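# Assemble two printed parts to match the displayed one

## Task

Fit the two printed parts together so they look like the assembled example on the stand. The robot must not fall or finish leaning, and nothing may be knocked about or pushed out of the work area.

## Robot and tools

Robot: a Dexmate Vega on three wheels (two steering, driven front wheels and a passive rear caster), with a folding torso of thigh, shank and chest (hip, knee, waist joints), a head with a camera, and two seven-joint arms, each ending in a two-finger gripper with a wrist camera. It starts in the stand posture (hip 0.469, knee 1.617, waist 1.048). Other presets: stand_high 0.78, 1.57, 0.44; lean_20 0.52, 1.05, 0.18; lean_45 0.52, 1.05, -0.26; low_lean_45 0, 0, -0.79. Chest forward lean equals knee - hip - waist. Fold arms before going to low_lean_45. Fold posture per arm, in key order shoulder_pitch, shoulder_yaw, upper_arm_roll, elbow, forearm_roll, wrist_pitch, wrist_yaw: left 1, 0.5, -0.6, -2.5, 0, -0.9, 0; right -1, -0.5, 0.6, -2.5, 0, 0.9, 0.

Frames: base frame has its origin on the floor at the turning point, x forward, y left, z up, metres. The odometry frame is the base frame at scene start. left_hand and right_hand are reported in the base frame, at a point between the fingers 0.033 m inside the closed tips; fingers point along the hand's z, close along its y, and the camera side faces -x.

Tool move: one action per call. Choose base and/or joints (optionally with speeds or min_time_s), or target alone (optionally with min_time_s). All named motions begin together.
- base: exactly one key. translate_m: relative drive, metres, forward positive, -2 to 2. strafe_m: relative sideways drive, metres, left positive, -2 to 2 (heading may drift about 0.02 rad). rotate_rad: relative turn on the spot, radians, counter-clockwise from above positive, -3.2 to 3.2. The front wheels re-point first (about 0.5 s, up to 1.1 s). A base command is measured from the pose in the latest state report.
- joints: a single dictionary keyed by joint name, absolute angles in radians, limits per joint, e.g. torso_hip_rad 0 to 1.57, torso_knee_rad 0 to 3.141, torso_waist_rad -1.57 to 1.57; left_shoulder_pitch_rad positive lowers the arm but right_shoulder_pitch_rad negative lowers it; left_wrist_pitch_rad positive tips down, right negative tips down; elbows -3.041 to 0.214 (negative bends up); grippers 0 (shut) to 0.785 per finger; head_pan_rad -2.792 to 2.792 (positive left), head_tilt_rad and head_camera_tilt_rad (positive tips down). Torso joints named together arrive together. Top speeds: arms 0.32 rad/s, torso 0.27, head 1.5, grippers 0.75.
- target: one hand's absolute pose in the base frame: side "left" or "right"; x, y, z in metres (-3 to 3); pitch_deg (-30 to 95; 90 fingers down, 0 level); heading_deg (0 fingers forward, positive counter-clockwise from above); optional roll_deg (default 0, positive turns the hand clockwise viewed from behind); heading and roll -360 to 360. Optional line_only true forces a straight-line path or refusal. The robot must be still. Moves run as a straight line up to 45 cm if checks pass, otherwise as an arc that can swing the elbow wide or flip the hand. If the status says short (part of ...), resend the same target.
- speeds: per-action caps, translate_m and strafe_m 0.04 to 0.3 m/s, rotate_rad 0.1 to 0.6 rad/s.
- min_time_s: 0.1 to 8 s, slowest allowed duration for arm and head motions.
- cameras: list of head_camera, left_wrist_camera, right_wrist_camera or all; empty list for none.
A call with no action just returns state and images. Any unknown key makes the call invalid; an out-of-range value gets it refused. After a refusal or a stop, later move, wait and finished_scene calls in that same reply are skipped.

wait: seconds 0 to 10, robot keeps its last command; optional cameras. zoom_image: camera plus region [x0, y0, x1, y1] in pixels of that camera's newest image, at most 504 by 504. Head images are 896x560, wrist images 672x420. read_manual gives licence texts only. finished_scene (scene 1) ends the scene for good; the parts must stay assembled without the robot.

Results: move is done or the worst status. base_status, joint_status, left_hand_status, right_hand_status: done; reached (within 10 mm and 2 degrees); short with the error; refused with a reason; off_target (stopped away, may still push); contact_stop (an arm motor strained about 0.6 s; its whole group stops and holds); contact_stop_at_<key>; time_out; not_followed (collision checker withheld targets, with a cause line); limit_stop_at_motor_heat; unfinished. on_its_own lists uncommanded behaviour. base_odometry counts wheel turns; turned_by_wheels and turned_by_imu are turns since the last result; an IMU turn over 0.03 rad after a straight or sideways drive hints at a bump. base_tilt gives forward and right lean in degrees (about 2 degrees error). Joint torques, motor temperatures, MOTOR HOT (65 °C), OVER-TEMPERATURE FAULT (80 °C, 30 to 60 s arm stop) and TORQUE FAULT (10 s arm stop) lines may appear.

Gripper: pad gap roughly 0.24 x angle - 0.002 m at the hand point; a parallel object is first touched about 0.03 m nearer the wrist. The angle reached does not prove a grip. Squeezing far below the fitting angle can eject wide parts.

Avoid: tipping the robot (it cannot recover) or ending tilted; knocking parts or the stand, dropping parts or releasing them while moving; arms striking or pressing on each other, including one gripper closing on the other's fingers; driving into furniture (the base does not stop itself); hanging arms straight down in lean postures, which hits the base; unfolding arms into a table; leaving an arm pressed on something, which heats motors. Torque load limits: shoulders 142 N m, upper arm roll and elbow 76, forearm roll and wrist joints 23.7.

Each tool is called after "Emit:" by a JSON object that holds its "method" and its "body", one argument or row to a line.

## Session

Emit:
{"method": "move", "body": {
  "cameras": ["all"]
}}

Scene clock: 0.00 s.
Joint torques (N m): no reading
Motor temperatures (°C): left_arm=[31 29 29 30 32 37 40] | right_arm=[29 29 30 33 35 37 35]
base_odometry: x=+0.000 y=+0.000 heading=+0.000
turned_by_wheels: +0.000
turned_by_imu: +0.000
base_tilt: forward=-0.5 right=+0.1
base_status: not commanded
joint_positions: torso_hip_rad=+0.469 torso_knee_rad=+1.617 torso_waist_rad=+1.048 left_shoulder_pitch_rad=+2.208 left_shoulder_yaw_rad=+0.019 left_upper_arm_roll_rad=-0.010 left_elbow_rad=-1.105 left_forearm_roll_rad=-0.012 left_wrist_pitch_rad=-0.481 left_wrist_yaw_rad=-0.018 left_gripper_rad=+0.005 right_shoulder_pitch_rad=-2.202 right_shoulder_yaw_rad=+0.012 right_upper_arm_roll_rad=+0.007 right_elbow_rad=-1.107 right_forearm_roll_rad=-0.015 right_wrist_pitch_rad=+0.483 right_wrist_yaw_rad=+0.000 right_gripper_rad=+0.005 head_pan_rad=+0.000 head_tilt_rad=+0.000 head_camera_tilt_rad=+0.000
joint_status: not commanded
chest: x=-0.0111 y=+0.0000 z=+1.4155 quat_wxyz=(+0.999, +0.000, +0.050, +0.000) (m; base frame)
left_hand: x=+0.1672 y=+0.2407 z=+0.6208 quat_wxyz=(+0.412, +0.004, +0.911, +0.000) pitch_deg=+41.3 heading_deg=-0.2 roll_deg=+0.4 back=up (m; base frame)
right_hand: x=+0.1739 y=-0.2265 z=+0.6230 quat_wxyz=(+0.417, +0.000, +0.909, +0.000) pitch_deg=+40.8 heading_deg=+0.0 roll_deg=-0.1 back=up (m; base frame)
pictures: head_camera, left_wrist_camera, right_wrist_camera

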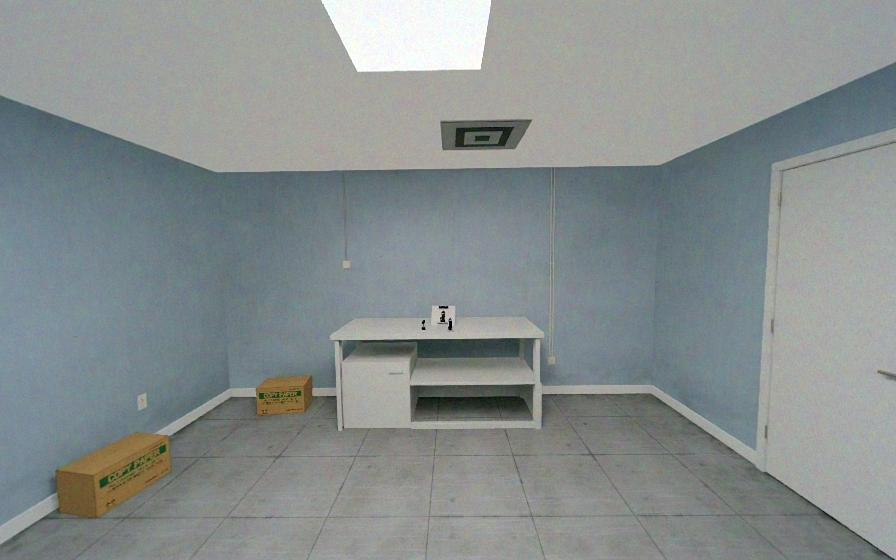

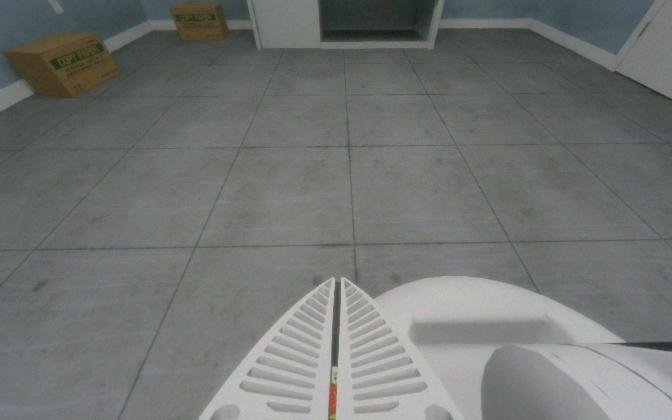

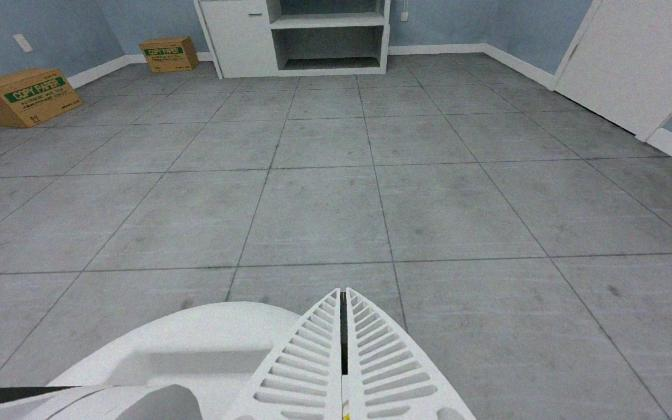

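Emit:
{"method": "zoom_image", "body": {
  "camera": "head_camera",
  "region": [380, 290, 500, 350]
}}

Emit:
{"method": "zoom_image", "body": {
  "camera": "head_camera",
  "region": [310, 290, 570, 440]
}}

Scaled by 4.200 from the camera's 896x560 image, which has a finer 960x600 frame.

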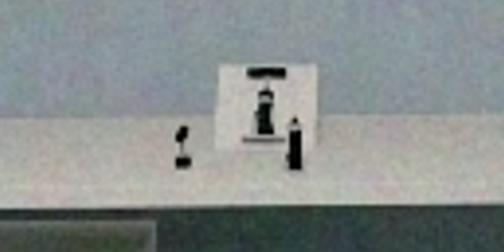

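Scaled by 1.938 from the camera's 896x560 image, which has a finer 960x600 frame.

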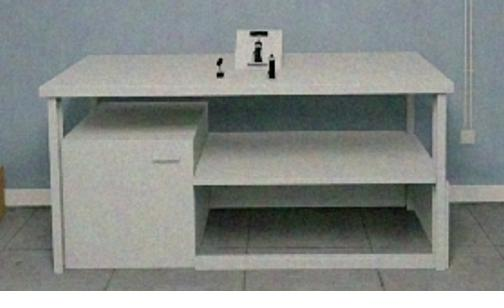

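Emit:
{"method": "move", "body": {
  "base": {"translate_m": 1.7},
  "joints": {"head_camera_tilt_rad": 0.45},
  "cameras": ["head_camera"]
}}

Scene clock: 10.37 s.
Joint torques (N m): left_arm=[2.67 -0.32 -0.42 -2.06 -0.15 -1.37 0.15] | right_arm=[-5.26 -0.06 -0.42 -2.18 0.18 1.37 0.14]
move: done
base_odometry: x=+1.700 y=-0.001 heading=+0.000
turned_by_wheels: +0.000
turned_by_imu: -0.003
base_tilt: forward=-0.3 right=+0.4
base_status: done
joint_positions: torso_hip_rad=+0.469 torso_knee_rad=+1.617 torso_waist_rad=+1.048 left_shoulder_pitch_rad=+2.208 left_shoulder_yaw_rad=+0.019 left_upper_arm_roll_rad=-0.010 left_elbow_rad=-1.105 left_forearm_roll_rad=-0.012 left_wrist_pitch_rad=-0.481 left_wrist_yaw_rad=-0.018 left_gripper_rad=+0.005 right_shoulder_pitch_rad=-2.202 right_shoulder_yaw_rad=+0.012 right_upper_arm_roll_rad=+0.007 right_elbow_rad=-1.107 right_forearm_roll_rad=-0.015 right_wrist_pitch_rad=+0.483 right_wrist_yaw_rad=+0.000 right_gripper_rad=+0.005 head_pan_rad=+0.000 head_tilt_rad=+0.000 head_camera_tilt_rad=+0.450
joint_status: all done
chest: x=-0.0111 y=+0.0000 z=+1.4155 quat_wxyz=(+0.999, +0.000, +0.050, +0.000) (m; base frame)
left_hand: x=+0.1672 y=+0.2407 z=+0.6208 quat_wxyz=(+0.412, +0.004, +0.911, +0.000) pitch_deg=+41.3 heading_deg=-0.2 roll_deg=+0.4 back=up (m; base frame)
right_hand: x=+0.1739 y=-0.2265 z=+0.6230 quat_wxyz=(+0.417, +0.000, +0.909, +0.000) pitch_deg=+40.8 heading_deg=+0.0 roll_deg=-0.1 back=up (m; base frame)
pictures: head_camera

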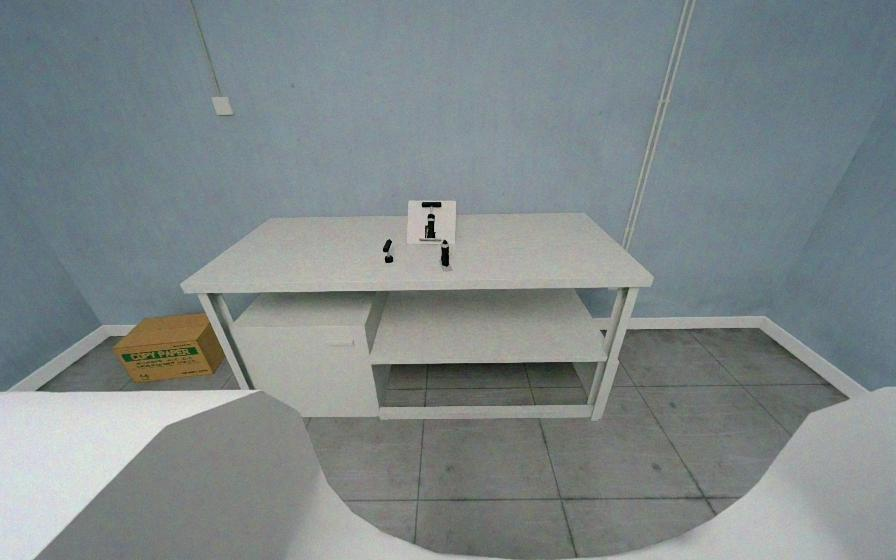

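Emit:
{"method": "zoom_image", "body": {
  "camera": "head_camera",
  "region": [360, 190, 480, 280]
}}

Scaled by 4.200 from the camera's 896x560 image, which has a finer 960x600 frame.

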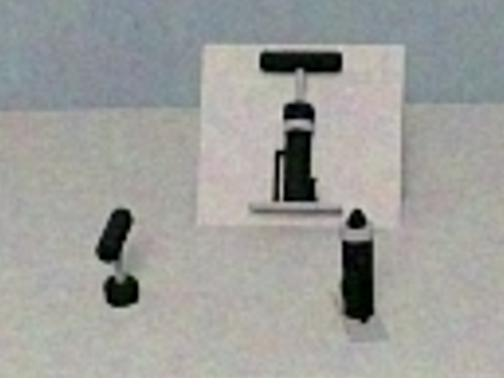

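Emit:
{"method": "move", "body": {
  "target": {"side": "left", "x": 0.32, "y": 0.27, "z": 1.0, "pitch_deg": 60, "heading_deg": 0},
  "cameras": []
}}

Emit:
{"method": "move", "body": {
  "target": {"side": "right", "x": 0.32, "y": -0.27, "z": 1.0, "pitch_deg": 60, "heading_deg": 0},
  "cameras": ["head_camera"]
}}

Scene clock: 22.40 s.
Joint torques (N m): left_arm=[-0.16 5.41 -7.22 -2.79 0.26 0.85 -0.19] | right_arm=[-3.85 -1.55 0.53 -3.84 0.2 1.51 -0.24]
move: done
base_odometry: x=+1.700 y=-0.001 heading=+0.000
turned_by_wheels: +0.000
turned_by_imu: -0.003
base_tilt: forward=-0.4 right=-0.1
base_status: not commanded
joint_positions: torso_hip_rad=+0.469 torso_knee_rad=+1.617 torso_waist_rad=+1.048 left_shoulder_pitch_rad=+2.810 left_shoulder_yaw_rad=+1.385 left_upper_arm_roll_rad=-0.898 left_elbow_rad=-2.606 left_forearm_roll_rad=+1.115 left_wrist_pitch_rad=-0.446 left_wrist_yaw_rad=-1.034 left_gripper_rad=+0.005 right_shoulder_pitch_rad=-2.202 right_shoulder_yaw_rad=+0.012 right_upper_arm_roll_rad=+0.007 right_elbow_rad=-1.107 right_forearm_roll_rad=-0.015 right_wrist_pitch_rad=+0.483 right_wrist_yaw_rad=+0.000 right_gripper_rad=+0.005 head_pan_rad=+0.000 head_tilt_rad=+0.000 head_camera_tilt_rad=+0.450
joint_status: not commanded
chest: x=-0.0111 y=+0.0000 z=+1.4155 quat_wxyz=(+0.999, +0.000, +0.050, +0.000) (m; base frame)
left_hand: x=+0.3195 y=+0.2716 z=+0.9985 quat_wxyz=(+0.001, +0.966, +0.004, +0.257) pitch_deg=+60.2 heading_deg=+0.0 roll_deg=-0.5 back=down (m; base frame)
left_hand_status: reached (checked arc [a long move; over the whole arc the hand travels 0.48 m to end 0.41 m from its start, up to 0.10 m off the straight line; left_elbow_rad turns most, 1.51 rad; on the way or at its end the hand turns up to 179 deg from its attitude at the start], planned for 5.0 s): 2 mm and 0.5 deg off.
right_hand: x=+0.1739 y=-0.2265 z=+0.6230 quat_wxyz=(+0.417, +0.000, +0.909, +0.000) pitch_deg=+40.8 heading_deg=+0.0 roll_deg=-0.1 back=up (m; base frame)
pictures: none
No camera images: "cameras" was empty.

Scene clock: 28.87 s.
Joint torques (N m): left_arm=[1.09 3.76 -8.54 -2.49 0.4 0.76 0.12] | right_arm=[-1.82 -2.66 10.21 -3.48 0.05 -0.15 0.18]
move: done
base_odometry: x=+1.700 y=-0.001 heading=+0.000
turned_by_wheels: +0.000
turned_by_imu: -0.002
base_tilt: forward=-0.4 right=+0.2
base_status: not commanded
joint_positions: torso_hip_rad=+0.469 torso_knee_rad=+1.617 torso_waist_rad=+1.048 left_shoulder_pitch_rad=+2.811 left_shoulder_yaw_rad=+1.390 left_upper_arm_roll_rad=-0.901 left_elbow_rad=-2.610 left_forearm_roll_rad=+1.118 left_wrist_pitch_rad=-0.446 left_wrist_yaw_rad=-1.037 left_gripper_rad=+0.005 right_shoulder_pitch_rad=-2.777 right_shoulder_yaw_rad=-1.378 right_upper_arm_roll_rad=+0.871 right_elbow_rad=-2.608 right_forearm_roll_rad=-1.113 right_wrist_pitch_rad=+0.456 right_wrist_yaw_rad=+1.039 right_gripper_rad=+0.005 head_pan_rad=+0.000 head_tilt_rad=+0.000 head_camera_tilt_rad=+0.450
joint_status: not commanded
chest: x=-0.0111 y=+0.0000 z=+1.4155 quat_wxyz=(+0.999, +0.000, +0.050, +0.000) (m; base frame)
left_hand: x=+0.3199 y=+0.2700 z=+0.9999 quat_wxyz=(+0.000, +0.966, +0.000, +0.259) pitch_deg=+60.0 heading_deg=+0.0 roll_deg=+0.0 back=down (m; base frame)
right_hand: x=+0.3194 y=-0.2715 z=+0.9984 quat_wxyz=(+0.001, -0.966, +0.004, -0.257) pitch_deg=+60.3 heading_deg=+0.0 roll_deg=+0.5 back=down (m; base frame)
right_hand_status: reached (checked arc [a long move; over the whole arc the hand travels 0.47 m to end 0.41 m from its start, up to 0.10 m off the straight line; right_elbow_rad turns most, 1.51 rad; on the way or at its end the hand turns up to 180 deg from its attitude at the start], planned for 5.0 s): 2 mm and 0.5 deg off.
pictures: head_camera

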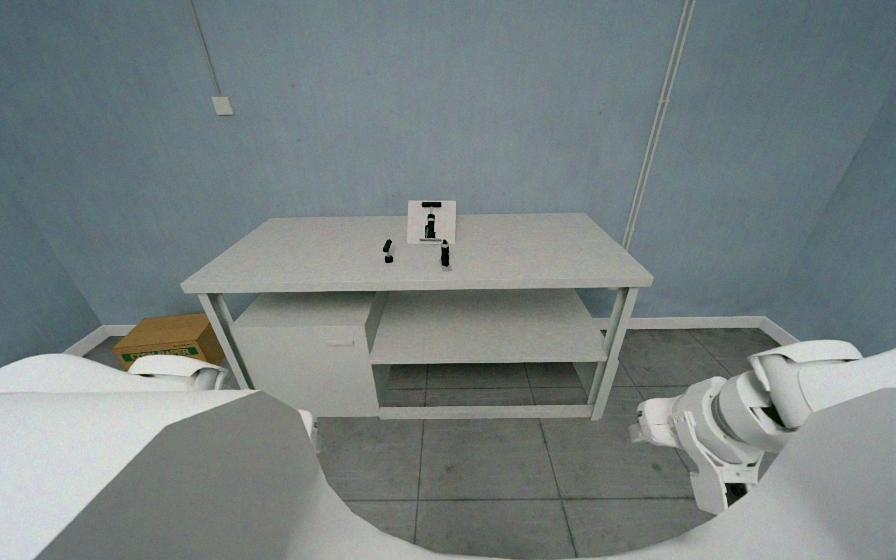

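Emit:
{"method": "move", "body": {
  "base": {"translate_m": 0.5},
  "joints": {"head_camera_tilt_rad": 0.65},
  "speeds": {"translate_m": 0.2},
  "cameras": ["all"]
}}

Scene clock: 34.10 s.
Joint torques (N m): left_arm=[2.31 3.22 -8.54 -3.03 0.1 1.66 -0.52] | right_arm=[-3.48 -2.89 10.32 -4.16 0.04 -1.48 0.01]
move: done
base_odometry: x=+2.200 y=-0.001 heading=+0.001
turned_by_wheels: +0.000
turned_by_imu: -0.001
base_tilt: forward=-0.3 right=+0.2
base_status: done
joint_positions: torso_hip_rad=+0.469 torso_knee_rad=+1.617 torso_waist_rad=+1.048 left_shoulder_pitch_rad=+2.811 left_shoulder_yaw_rad=+1.390 left_upper_arm_roll_rad=-0.901 left_elbow_rad=-2.610 left_forearm_roll_rad=+1.118 left_wrist_pitch_rad=-0.446 left_wrist_yaw_rad=-1.037 left_gripper_rad=+0.005 right_shoulder_pitch_rad=-2.779 right_shoulder_yaw_rad=-1.382 right_upper_arm_roll_rad=+0.874 right_elbow_rad=-2.612 right_forearm_roll_rad=-1.116 right_wrist_pitch_rad=+0.456 right_wrist_yaw_rad=+1.042 right_gripper_rad=+0.005 head_pan_rad=+0.000 head_tilt_rad=+0.000 head_camera_tilt_rad=+0.650
joint_status: all done
chest: x=-0.0110 y=+0.0000 z=+1.4155 quat_wxyz=(+0.999, +0.000, +0.050, +0.000) (m; base frame)
left_hand: x=+0.3200 y=+0.2700 z=+0.9999 quat_wxyz=(+0.000, +0.966, +0.000, +0.259) pitch_deg=+60.0 heading_deg=+0.0 roll_deg=+0.0 back=down (m; base frame)
right_hand: x=+0.3199 y=-0.2700 z=+0.9998 quat_wxyz=(+0.000, -0.966, +0.000, -0.259) pitch_deg=+60.0 heading_deg=+0.0 roll_deg=+0.0 back=down (m; base frame)
pictures: head_camera, left_wrist_camera, right_wrist_camera

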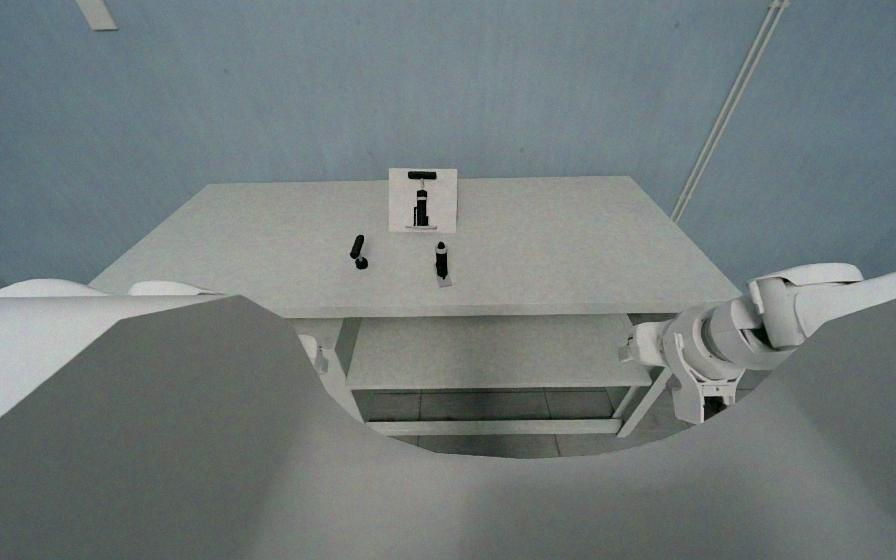

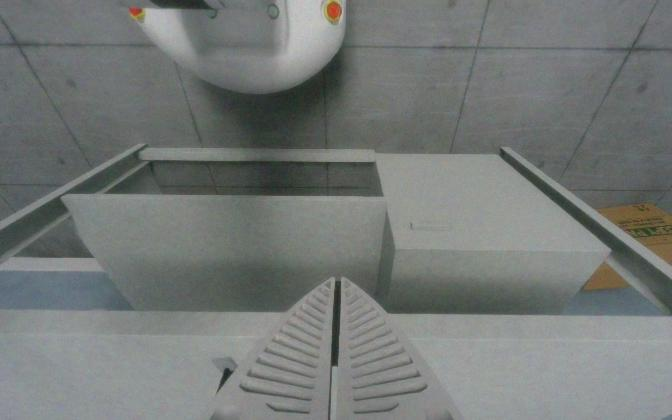

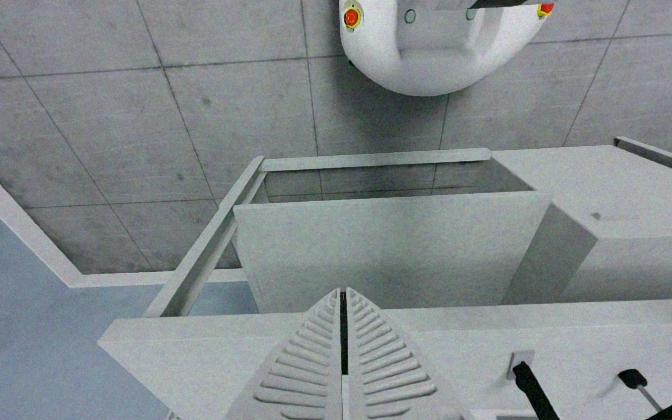

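Emit:
{"method": "zoom_image", "body": {
  "camera": "head_camera",
  "region": [320, 155, 480, 300]
}}

Emit:
{"method": "zoom_image", "body": {
  "camera": "right_wrist_camera",
  "region": [450, 320, 672, 420]
}}

Scaled by 3.150 from the camera's 896x560 image, which has a finer 960x600 frame.

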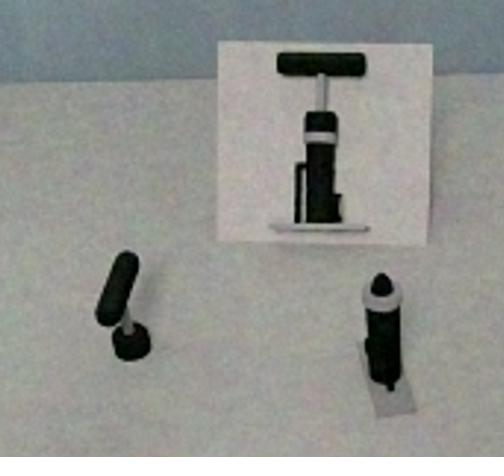

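Scaled by 2.270 from the camera's 672x420 image, which has a finer 960x600 frame.

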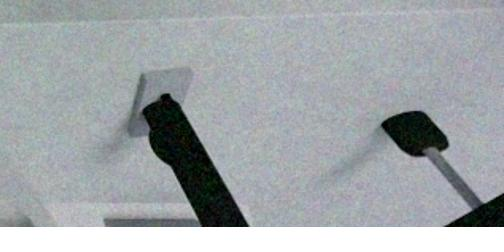

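Emit:
{"method": "move", "body": {
  "base": {"translate_m": 0.17},
  "speeds": {"translate_m": 0.1},
  "cameras": ["all"]
}}

Scene clock: 42.13 s.
Joint torques (N m): left_arm=[2.26 4.94 -8.96 -1.06 0.63 0.8 -0.03] | right_arm=[-1.59 -1.47 10.03 -3.47 -0.27 -1.32 0.2]
move: done
base_odometry: x=+2.370 y=-0.001 heading=+0.001
turned_by_wheels: +0.001
turned_by_imu: -0.001
base_tilt: forward=-0.4 right=+0.0
base_status: done
joint_positions: torso_hip_rad=+0.469 torso_knee_rad=+1.617 torso_waist_rad=+1.048 left_shoulder_pitch_rad=+2.811 left_shoulder_yaw_rad=+1.390 left_upper_arm_roll_rad=-0.901 left_elbow_rad=-2.610 left_forearm_roll_rad=+1.118 left_wrist_pitch_rad=-0.446 left_wrist_yaw_rad=-1.037 left_gripper_rad=+0.005 right_shoulder_pitch_rad=-2.779 right_shoulder_yaw_rad=-1.382 right_upper_arm_roll_rad=+0.874 right_elbow_rad=-2.612 right_forearm_roll_rad=-1.116 right_wrist_pitch_rad=+0.456 right_wrist_yaw_rad=+1.042 right_gripper_rad=+0.005 head_pan_rad=+0.000 head_tilt_rad=+0.000 head_camera_tilt_rad=+0.650
joint_status: not commanded
chest: x=-0.0111 y=+0.0000 z=+1.4155 quat_wxyz=(+0.999, +0.000, +0.050, +0.000) (m; base frame)
left_hand: x=+0.3200 y=+0.2700 z=+0.9999 quat_wxyz=(+0.000, +0.966, +0.000, +0.259) pitch_deg=+60.0 heading_deg=+0.0 roll_deg=+0.0 back=down (m; base frame)
right_hand: x=+0.3199 y=-0.2700 z=+0.9998 quat_wxyz=(+0.000, -0.966, +0.000, -0.259) pitch_deg=+60.0 heading_deg=+0.0 roll_deg=+0.0 back=down (m; base frame)
pictures: head_camera, left_wrist_camera, right_wrist_camera

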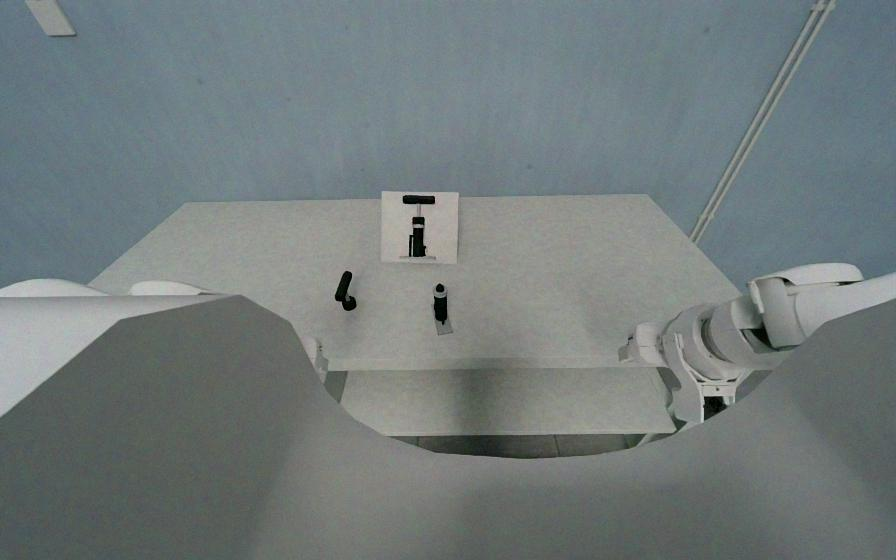

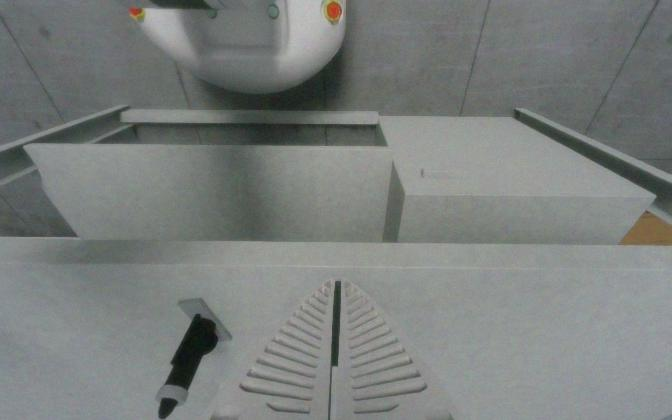

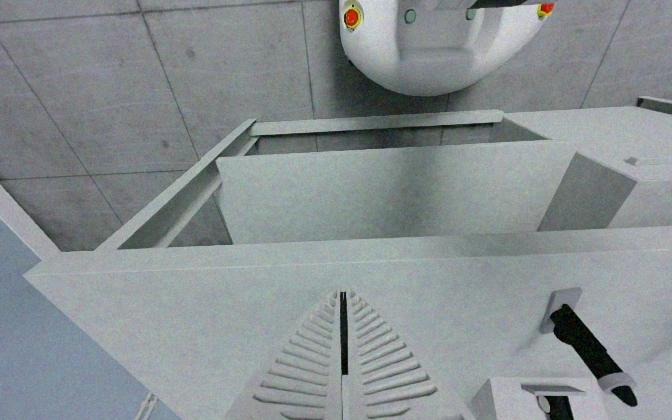

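Emit:
{"method": "zoom_image", "body": {
  "camera": "head_camera",
  "region": [310, 180, 490, 350]
}}

Emit:
{"method": "zoom_image", "body": {
  "camera": "left_wrist_camera",
  "region": [120, 260, 360, 420]
}}

Emit:
{"method": "zoom_image", "body": {
  "camera": "right_wrist_camera",
  "region": [440, 260, 672, 420]
}}

Scaled by 2.800 from the camera's 896x560 image, which has a finer 960x600 frame.

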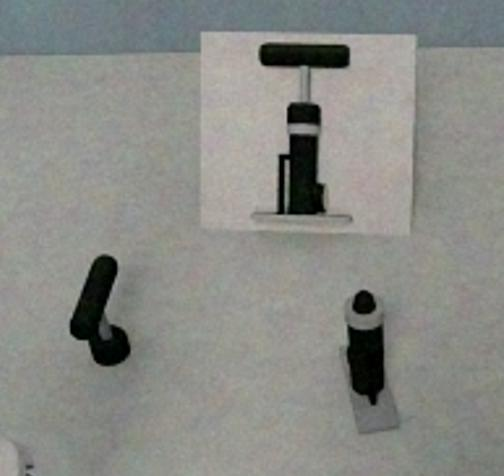

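Scaled by 2.100 from the camera's 672x420 image, which has a finer 960x600 frame.

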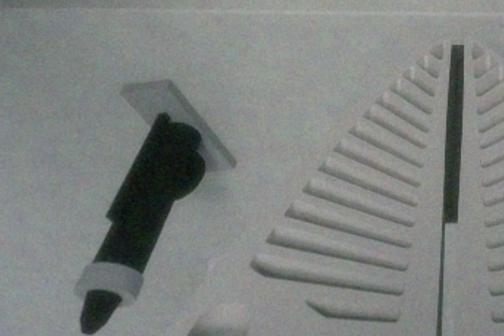

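Scaled by 2.172 from the camera's 672x420 image, which has a finer 960x600 frame.

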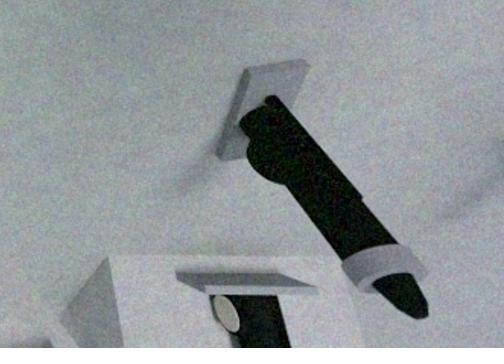

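Emit:
{"method": "move", "body": {
  "base": {"translate_m": 0.08},
  "joints": {"torso_waist_rad": 0.9, "head_camera_tilt_rad": 0.7},
  "speeds": {"translate_m": 0.06},
  "cameras": ["all"]
}}

Scene clock: 53.10 s.
Joint torques (N m): left_arm=[1 2.56 -6.56 -2.14 0.3 0.16 -0.16] | right_arm=[-2.8 -0.74 8.77 -3.8 -0.08 -1.13 0.07]
move: done
base_odometry: x=+2.450 y=-0.001 heading=+0.002
turned_by_wheels: +0.000
turned_by_imu: -0.001
base_tilt: forward=-0.4 right=+0.4
base_status: done
joint_positions: torso_hip_rad=+0.469 torso_knee_rad=+1.617 torso_waist_rad=+0.900 left_shoulder_pitch_rad=+2.811 left_shoulder_yaw_rad=+1.390 left_upper_arm_roll_rad=-0.901 left_elbow_rad=-2.610 left_forearm_roll_rad=+1.118 left_wrist_pitch_rad=-0.446 left_wrist_yaw_rad=-1.037 left_gripper_rad=+0.005 right_shoulder_pitch_rad=-2.779 right_shoulder_yaw_rad=-1.382 right_upper_arm_roll_rad=+0.874 right_elbow_rad=-2.612 right_forearm_roll_rad=-1.116 right_wrist_pitch_rad=+0.456 right_wrist_yaw_rad=+1.042 right_gripper_rad=+0.005 head_pan_rad=+0.000 head_tilt_rad=+0.000 head_camera_tilt_rad=+0.700
joint_status: all done
chest: x=+0.0554 y=+0.0000 z=+1.4127 quat_wxyz=(+0.992, +0.000, +0.124, +0.000) (m; base frame)
left_hand: x=+0.3215 y=+0.2700 z=+0.9528 quat_wxyz=(+0.000, +0.982, +0.000, +0.187) pitch_deg=+68.5 heading_deg=+0.0 roll_deg=+0.0 back=down (m; base frame)
right_hand: x=+0.3214 y=-0.2700 z=+0.9528 quat_wxyz=(+0.000, -0.982, +0.000, -0.186) pitch_deg=+68.5 heading_deg=+0.0 roll_deg=+0.0 back=down (m; base frame)
pictures: head_camera, left_wrist_camera, right_wrist_camera

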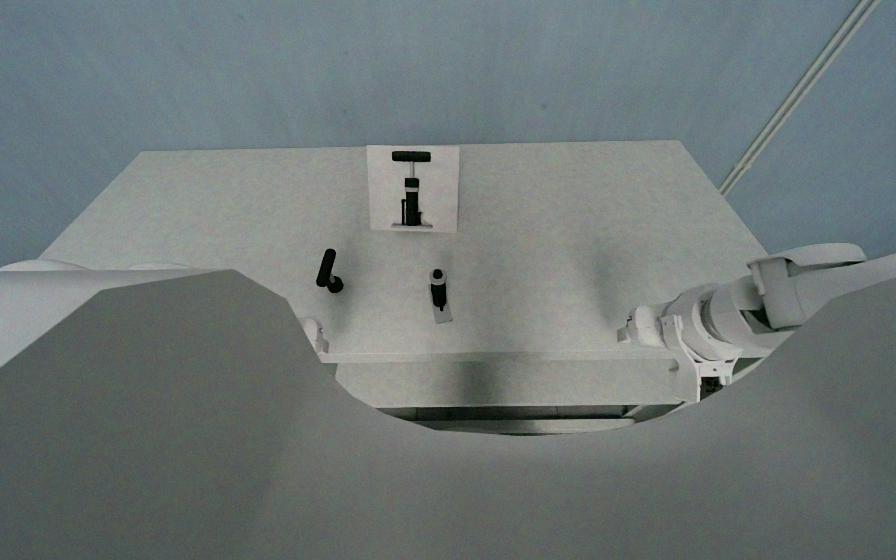

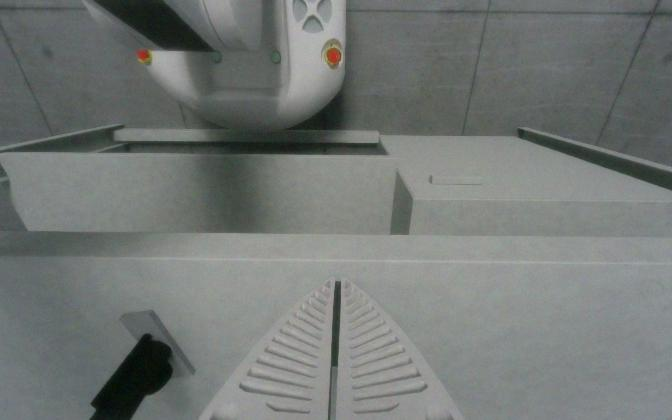

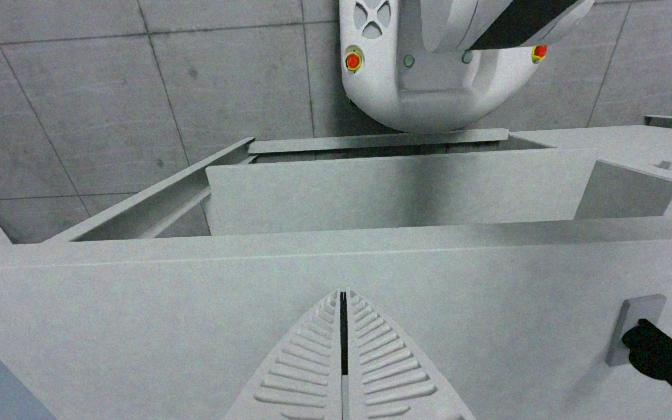

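Emit:
{"method": "zoom_image", "body": {
  "camera": "head_camera",
  "region": [300, 230, 460, 340]
}}

Emit:
{"method": "zoom_image", "body": {
  "camera": "head_camera",
  "region": [360, 135, 470, 240]
}}

Scaled by 3.150 from the camera's 896x560 image, which has a finer 960x600 frame.

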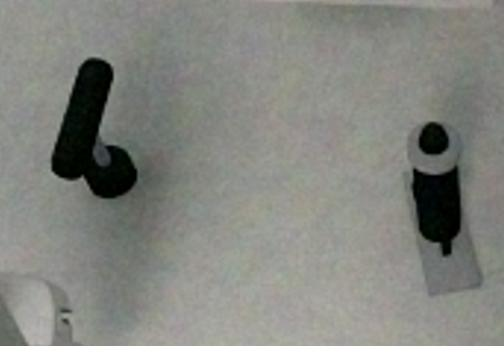

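Scaled by 4.582 from the camera's 896x560 image, which has a finer 960x600 frame.

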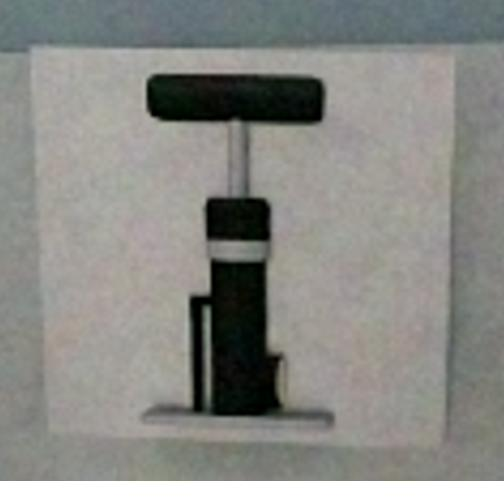

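Emit:
{"method": "move", "body": {
  "target": {"side": "left", "x": 0.50, "y": 0.284, "z": 1.12, "pitch_deg": 90, "heading_deg": 0, "line_only": true},
  "cameras": ["all"]
}}

Scene clock: 57.53 s.
Joint torques (N m): left_arm=[1.13 1.44 -6.04 -2.17 0.4 0.24 -0.17] | right_arm=[-3.22 -1.24 9.2 -3.86 0 -0.51 0.15]
move: refused
base_odometry: x=+2.450 y=-0.001 heading=+0.002
turned_by_wheels: +0.000
turned_by_imu: -0.001
base_tilt: forward=-0.2 right=+0.2
base_status: not commanded
joint_positions: torso_hip_rad=+0.469 torso_knee_rad=+1.617 torso_waist_rad=+0.900 left_shoulder_pitch_rad=+2.811 left_shoulder_yaw_rad=+1.390 left_upper_arm_roll_rad=-0.901 left_elbow_rad=-2.610 left_forearm_roll_rad=+1.118 left_wrist_pitch_rad=-0.446 left_wrist_yaw_rad=-1.037 left_gripper_rad=+0.005 right_shoulder_pitch_rad=-2.779 right_shoulder_yaw_rad=-1.382 right_upper_arm_roll_rad=+0.874 right_elbow_rad=-2.612 right_forearm_roll_rad=-1.116 right_wrist_pitch_rad=+0.456 right_wrist_yaw_rad=+1.042 right_gripper_rad=+0.005 head_pan_rad=+0.000 head_tilt_rad=+0.000 head_camera_tilt_rad=+0.700
joint_status: not commanded
chest: x=+0.0554 y=+0.0000 z=+1.4127 quat_wxyz=(+0.992, +0.000, +0.124, +0.000) (m; base frame)
left_hand: x=+0.3215 y=+0.2700 z=+0.9528 quat_wxyz=(+0.000, +0.982, +0.000, +0.187) pitch_deg=+68.5 heading_deg=+0.0 roll_deg=+0.0 back=down (m; base frame)
left_hand_status: refused: you asked line_only, and the move would not run on a straight line (no straight line was possible) but on a checked arc of 11.3 s: over the whole arc the hand travels 0.40 m to end 0.24 m from its start, up to 0.12 m off the straight line; left_shoulder_pitch_rad turns most, 3.50 rad; on the way or at its end the hand turns up to 24 deg from its attitude at the start. Nothing moved.
right_hand: x=+0.3214 y=-0.2700 z=+0.9528 quat_wxyz=(+0.000, -0.982, +0.000, -0.186) pitch_deg=+68.5 heading_deg=+0.0 roll_deg=+0.0 back=down (m; base frame)
pictures: head_camera, left_wrist_camera, right_wrist_camera

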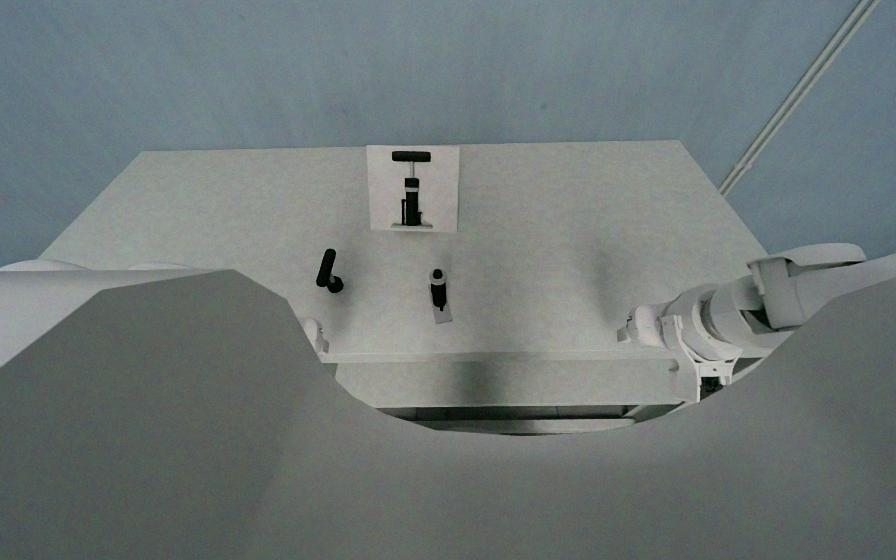

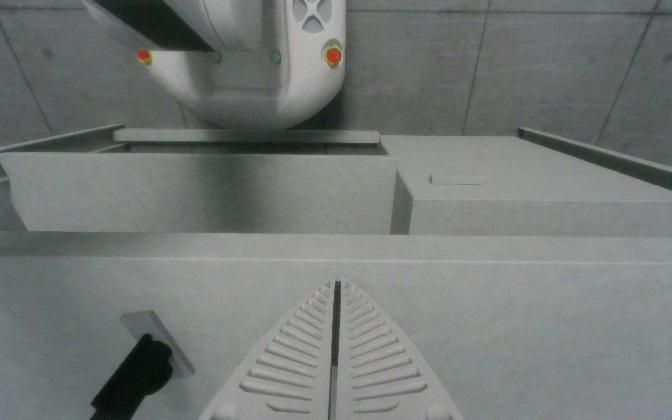

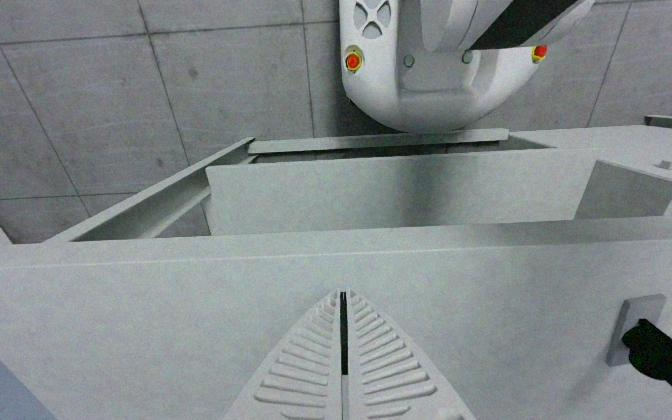

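Emit:
{"method": "move", "body": {
  "target": {"side": "left", "x": 0.32, "y": 0.28, "z": 1.12, "pitch_deg": 70, "heading_deg": 0, "line_only": true},
  "cameras": []
}}

Emit:
{"method": "move", "body": {
  "target": {"side": "left", "x": 0.50, "y": 0.284, "z": 1.14, "pitch_deg": 85, "heading_deg": 0, "line_only": true},
  "cameras": ["all"]
}}

Scene clock: 63.63 s.
Joint torques (N m): left_arm=[1.64 2.92 -8.93 2.17 -0.44 -0.35 -0.09] | right_arm=[-2.8 -1.92 9.7 -4.36 -0.23 -0.4 0.24]
move: done
base_odometry: x=+2.450 y=-0.001 heading=+0.002
turned_by_wheels: +0.000
turned_by_imu: -0.002
base_tilt: forward=-0.2 right=+0.0
base_status: not commanded
joint_positions: torso_hip_rad=+0.469 torso_knee_rad=+1.617 torso_waist_rad=+0.900 left_shoulder_pitch_rad=+2.807 left_shoulder_yaw_rad=+1.281 left_upper_arm_roll_rad=-1.599 left_elbow_rad=-2.676 left_forearm_roll_rad=+0.318 left_wrist_pitch_rad=-0.728 left_wrist_yaw_rad=-1.347 left_gripper_rad=+0.005 right_shoulder_pitch_rad=-2.779 right_shoulder_yaw_rad=-1.382 right_upper_arm_roll_rad=+0.874 right_elbow_rad=-2.612 right_forearm_roll_rad=-1.116 right_wrist_pitch_rad=+0.456 right_wrist_yaw_rad=+1.042 right_gripper_rad=+0.005 head_pan_rad=+0.000 head_tilt_rad=+0.000 head_camera_tilt_rad=+0.700
joint_status: not commanded
chest: x=+0.0554 y=+0.0000 z=+1.4127 quat_wxyz=(+0.992, +0.000, +0.124, +0.000) (m; base frame)
left_hand: x=+0.3201 y=+0.2799 z=+1.1192 quat_wxyz=(+0.000, +0.985, +0.000, +0.174) pitch_deg=+70.0 heading_deg=+0.0 roll_deg=-0.1 back=down (m; base frame)
left_hand_status: reached (straight line, planned for 3.0 s): 1 mm and 0.0 deg off.
right_hand: x=+0.3214 y=-0.2700 z=+0.9528 quat_wxyz=(+0.000, -0.982, +0.000, -0.186) pitch_deg=+68.5 heading_deg=+0.0 roll_deg=+0.0 back=down (m; base frame)
pictures: none
No camera images: "cameras" was empty.

Scene clock: 63.93 s.
Joint torques (N m): left_arm=[1.02 5.11 -7.72 2.52 -0.44 0.63 -0.6] | right_arm=[-0.28 -1.4 10.09 -4.53 -0.25 -0.31 0.48]
move: refused
base_odometry: x=+2.450 y=-0.001 heading=+0.002
turned_by_wheels: +0.000
turned_by_imu: +0.000
base_tilt: forward=-0.4 right=+0.1
base_status: not commanded
joint_positions: torso_hip_rad=+0.469 torso_knee_rad=+1.617 torso_waist_rad=+0.900 left_shoulder_pitch_rad=+2.807 left_shoulder_yaw_rad=+1.281 left_upper_arm_roll_rad=-1.601 left_elbow_rad=-2.675 left_forearm_roll_rad=+0.316 left_wrist_pitch_rad=-0.728 left_wrist_yaw_rad=-1.347 left_gripper_rad=+0.005 right_shoulder_pitch_rad=-2.779 right_shoulder_yaw_rad=-1.382 right_upper_arm_roll_rad=+0.874 right_elbow_rad=-2.612 right_forearm_roll_rad=-1.116 right_wrist_pitch_rad=+0.456 right_wrist_yaw_rad=+1.042 right_gripper_rad=+0.005 head_pan_rad=+0.000 head_tilt_rad=+0.000 head_camera_tilt_rad=+0.700
joint_status: not commanded
chest: x=+0.0554 y=+0.0000 z=+1.4127 quat_wxyz=(+0.992, +0.000, +0.124, +0.000) (m; base frame)
left_hand: x=+0.3200 y=+0.2799 z=+1.1196 quat_wxyz=(+0.000, +0.985, +0.000, +0.174) pitch_deg=+70.0 heading_deg=-0.1 roll_deg=-0.1 back=down (m; base frame)
left_hand_status: refused: you asked line_only, and the move would not run on a straight line (no straight line was possible) but on a checked arc of 11.8 s: over the whole arc the hand travels 0.37 m to end 0.18 m from its start, up to 0.15 m off the straight line; left_upper_arm_roll_rad turns most, 3.66 rad; on the way or at its end the hand turns up to 24 deg from its attitude at the start. Nothing moved.
right_hand: x=+0.3214 y=-0.2700 z=+0.9528 quat_wxyz=(+0.000, -0.982, +0.000, -0.186) pitch_deg=+68.5 heading_deg=+0.0 roll_deg=+0.0 back=down (m; base frame)
pictures: head_camera, left_wrist_camera, right_wrist_camera

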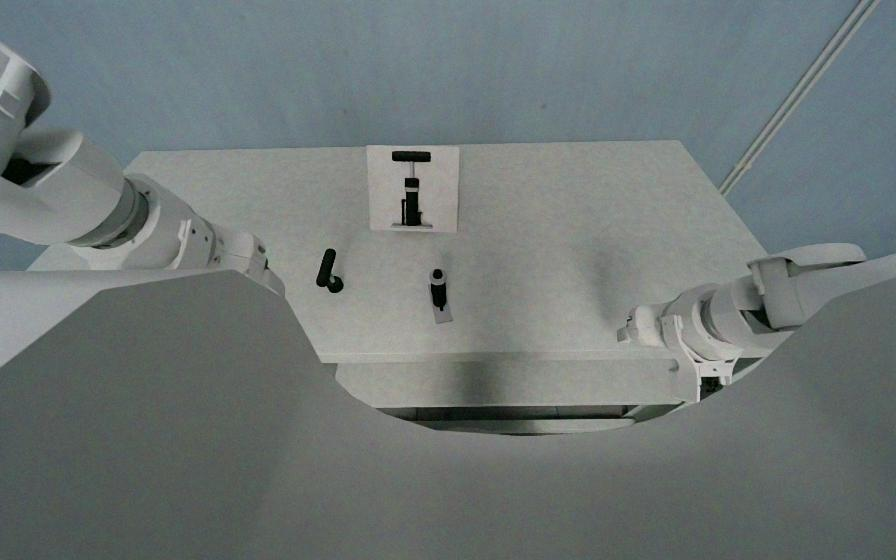

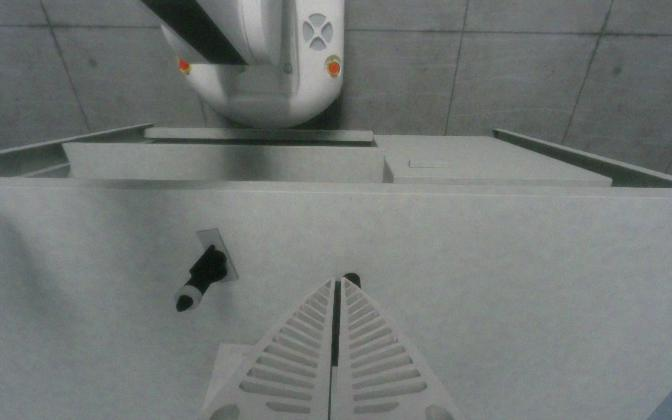

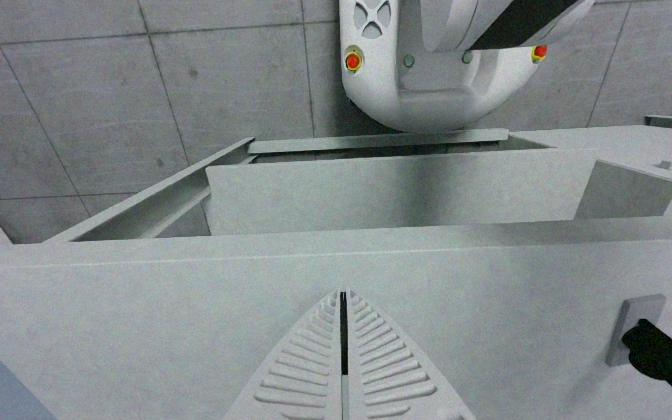

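Emit:
{"method": "move", "body": {
  "target": {"side": "left", "x": 0.48, "y": 0.29, "z": 1.2, "pitch_deg": 85, "heading_deg": 0},
  "cameras": ["head_camera", "left_wrist_camera"]
}}

Scene clock: 76.13 s.
Joint torques (N m): left_arm=[-19.3 -3.87 -6.97 2.81 -1.46 0.21 -0.19] | right_arm=[-2.43 -4.4 9.67 -3.61 0.01 -0.53 0.1]
move: short
base_odometry: x=+2.450 y=-0.001 heading=+0.002
turned_by_wheels: +0.000
turned_by_imu: -0.003
base_tilt: forward=-0.3 right=+0.3
base_status: not commanded
joint_positions: torso_hip_rad=+0.469 torso_knee_rad=+1.617 torso_waist_rad=+0.900 left_shoulder_pitch_rad=-0.231 left_shoulder_yaw_rad=+1.199 left_upper_arm_roll_rad=+1.460 left_elbow_rad=-2.072 left_forearm_roll_rad=+0.019 left_wrist_pitch_rad=-0.919 left_wrist_yaw_rad=-1.348 left_gripper_rad=+0.005 right_shoulder_pitch_rad=-2.779 right_shoulder_yaw_rad=-1.382 right_upper_arm_roll_rad=+0.874 right_elbow_rad=-2.612 right_forearm_roll_rad=-1.116 right_wrist_pitch_rad=+0.456 right_wrist_yaw_rad=+1.042 right_gripper_rad=+0.005 head_pan_rad=+0.000 head_tilt_rad=+0.000 head_camera_tilt_rad=+0.700
joint_status: not commanded
chest: x=+0.0554 y=+0.0000 z=+1.4127 quat_wxyz=(+0.992, +0.000, +0.124, +0.000) (m; base frame)
left_hand: x=+0.4566 y=+0.1455 z=+1.1375 quat_wxyz=(+0.119, +0.986, -0.115, +0.039) pitch_deg=+75.6 heading_deg=-78.4 roll_deg=-65.2 (m; base frame)
left_hand_status: short (part of a checked arc of 12.8 s [no straight line was possible; over the whole arc the hand travels 0.43 m to end 0.18 m from its start, up to 0.19 m off the straight line; left_upper_arm_roll_rad turns most, 3.97 rad; on the way or at its end the hand turns up to 29 deg from its attitude at the start], the rest not played, planned for 9.9 s): 159 mm and 19.0 deg off.
right_hand: x=+0.3214 y=-0.2700 z=+0.9528 quat_wxyz=(+0.000, -0.982, +0.000, -0.186) pitch_deg=+68.5 heading_deg=+0.0 roll_deg=+0.0 back=down (m; base frame)
pictures: head_camera, left_wrist_camera

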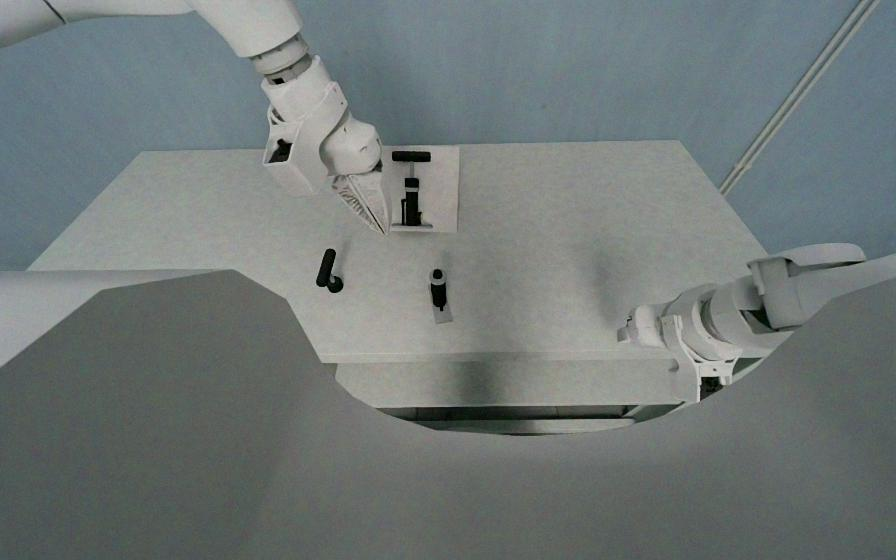

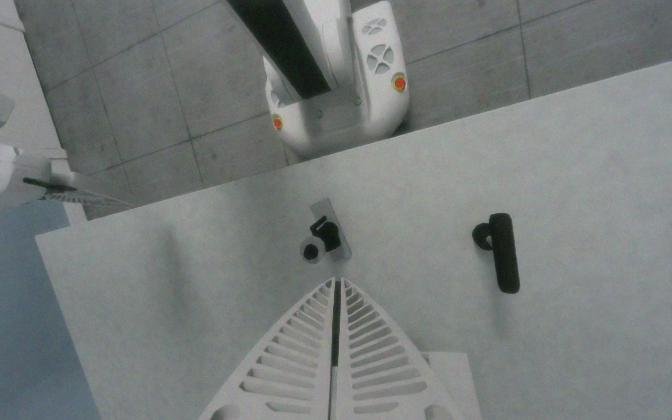

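Emit:
{"method": "move", "body": {
  "target": {"side": "left", "x": 0.48, "y": 0.29, "z": 1.2, "pitch_deg": 85, "heading_deg": 0},
  "cameras": ["head_camera", "left_wrist_camera"]
}}

Scene clock: 81.07 s.
Joint torques (N m): left_arm=[-22.11 -6.85 -6.76 4.47 -1.1 0.3 -0.18] | right_arm=[-1.65 -1.45 9.66 -3.28 0.16 0.03 0.08]
move: done
base_odometry: x=+2.450 y=-0.001 heading=+0.002
turned_by_wheels: +0.000
turned_by_imu: -0.001
base_tilt: forward=-0.3 right=+0.2
base_status: not commanded
joint_positions: torso_hip_rad=+0.469 torso_knee_rad=+1.617 torso_waist_rad=+0.900 left_shoulder_pitch_rad=-1.131 left_shoulder_yaw_rad=+1.176 left_upper_arm_roll_rad=+2.366 left_elbow_rad=-1.894 left_forearm_roll_rad=-0.069 left_wrist_pitch_rad=-0.975 left_wrist_yaw_rad=-1.348 left_gripper_rad=+0.005 right_shoulder_pitch_rad=-2.779 right_shoulder_yaw_rad=-1.382 right_upper_arm_roll_rad=+0.874 right_elbow_rad=-2.612 right_forearm_roll_rad=-1.116 right_wrist_pitch_rad=+0.456 right_wrist_yaw_rad=+1.042 right_gripper_rad=+0.005 head_pan_rad=+0.000 head_tilt_rad=+0.000 head_camera_tilt_rad=+0.700
joint_status: not commanded
chest: x=+0.0554 y=+0.0000 z=+1.4127 quat_wxyz=(+0.992, +0.000, +0.124, +0.000) (m; base frame)
left_hand: x=+0.4798 y=+0.2890 z=+1.1994 quat_wxyz=(+0.001, +0.999, -0.001, +0.043) pitch_deg=+85.0 heading_deg=-0.1 roll_deg=+0.0 (m; base frame)
left_hand_status: reached (straight line, planned for 3.2 s): 1 mm and 0.1 deg off.
right_hand: x=+0.3214 y=-0.2700 z=+0.9528 quat_wxyz=(+0.000, -0.982, +0.000, -0.186) pitch_deg=+68.5 heading_deg=+0.0 roll_deg=+0.0 back=down (m; base frame)
pictures: head_camera, left_wrist_camera

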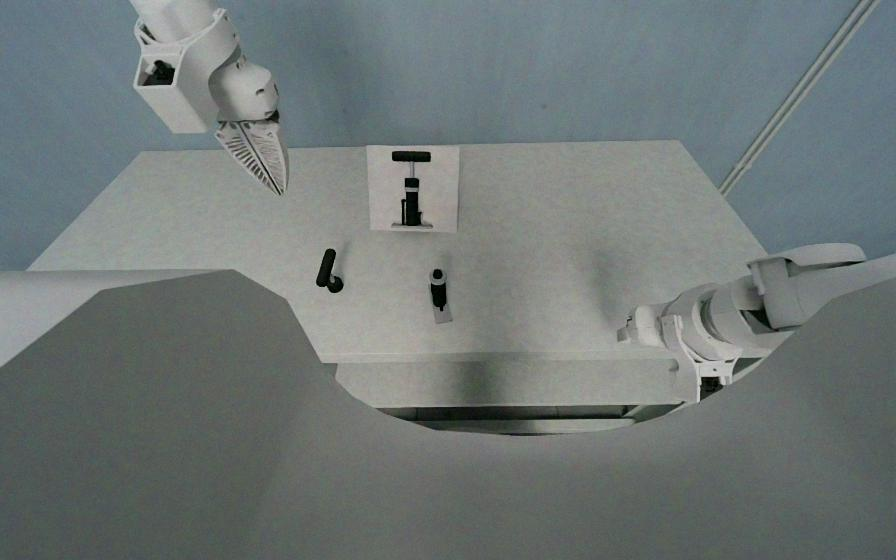

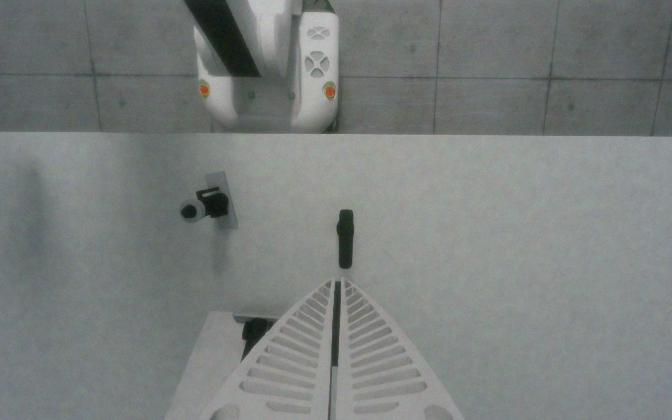

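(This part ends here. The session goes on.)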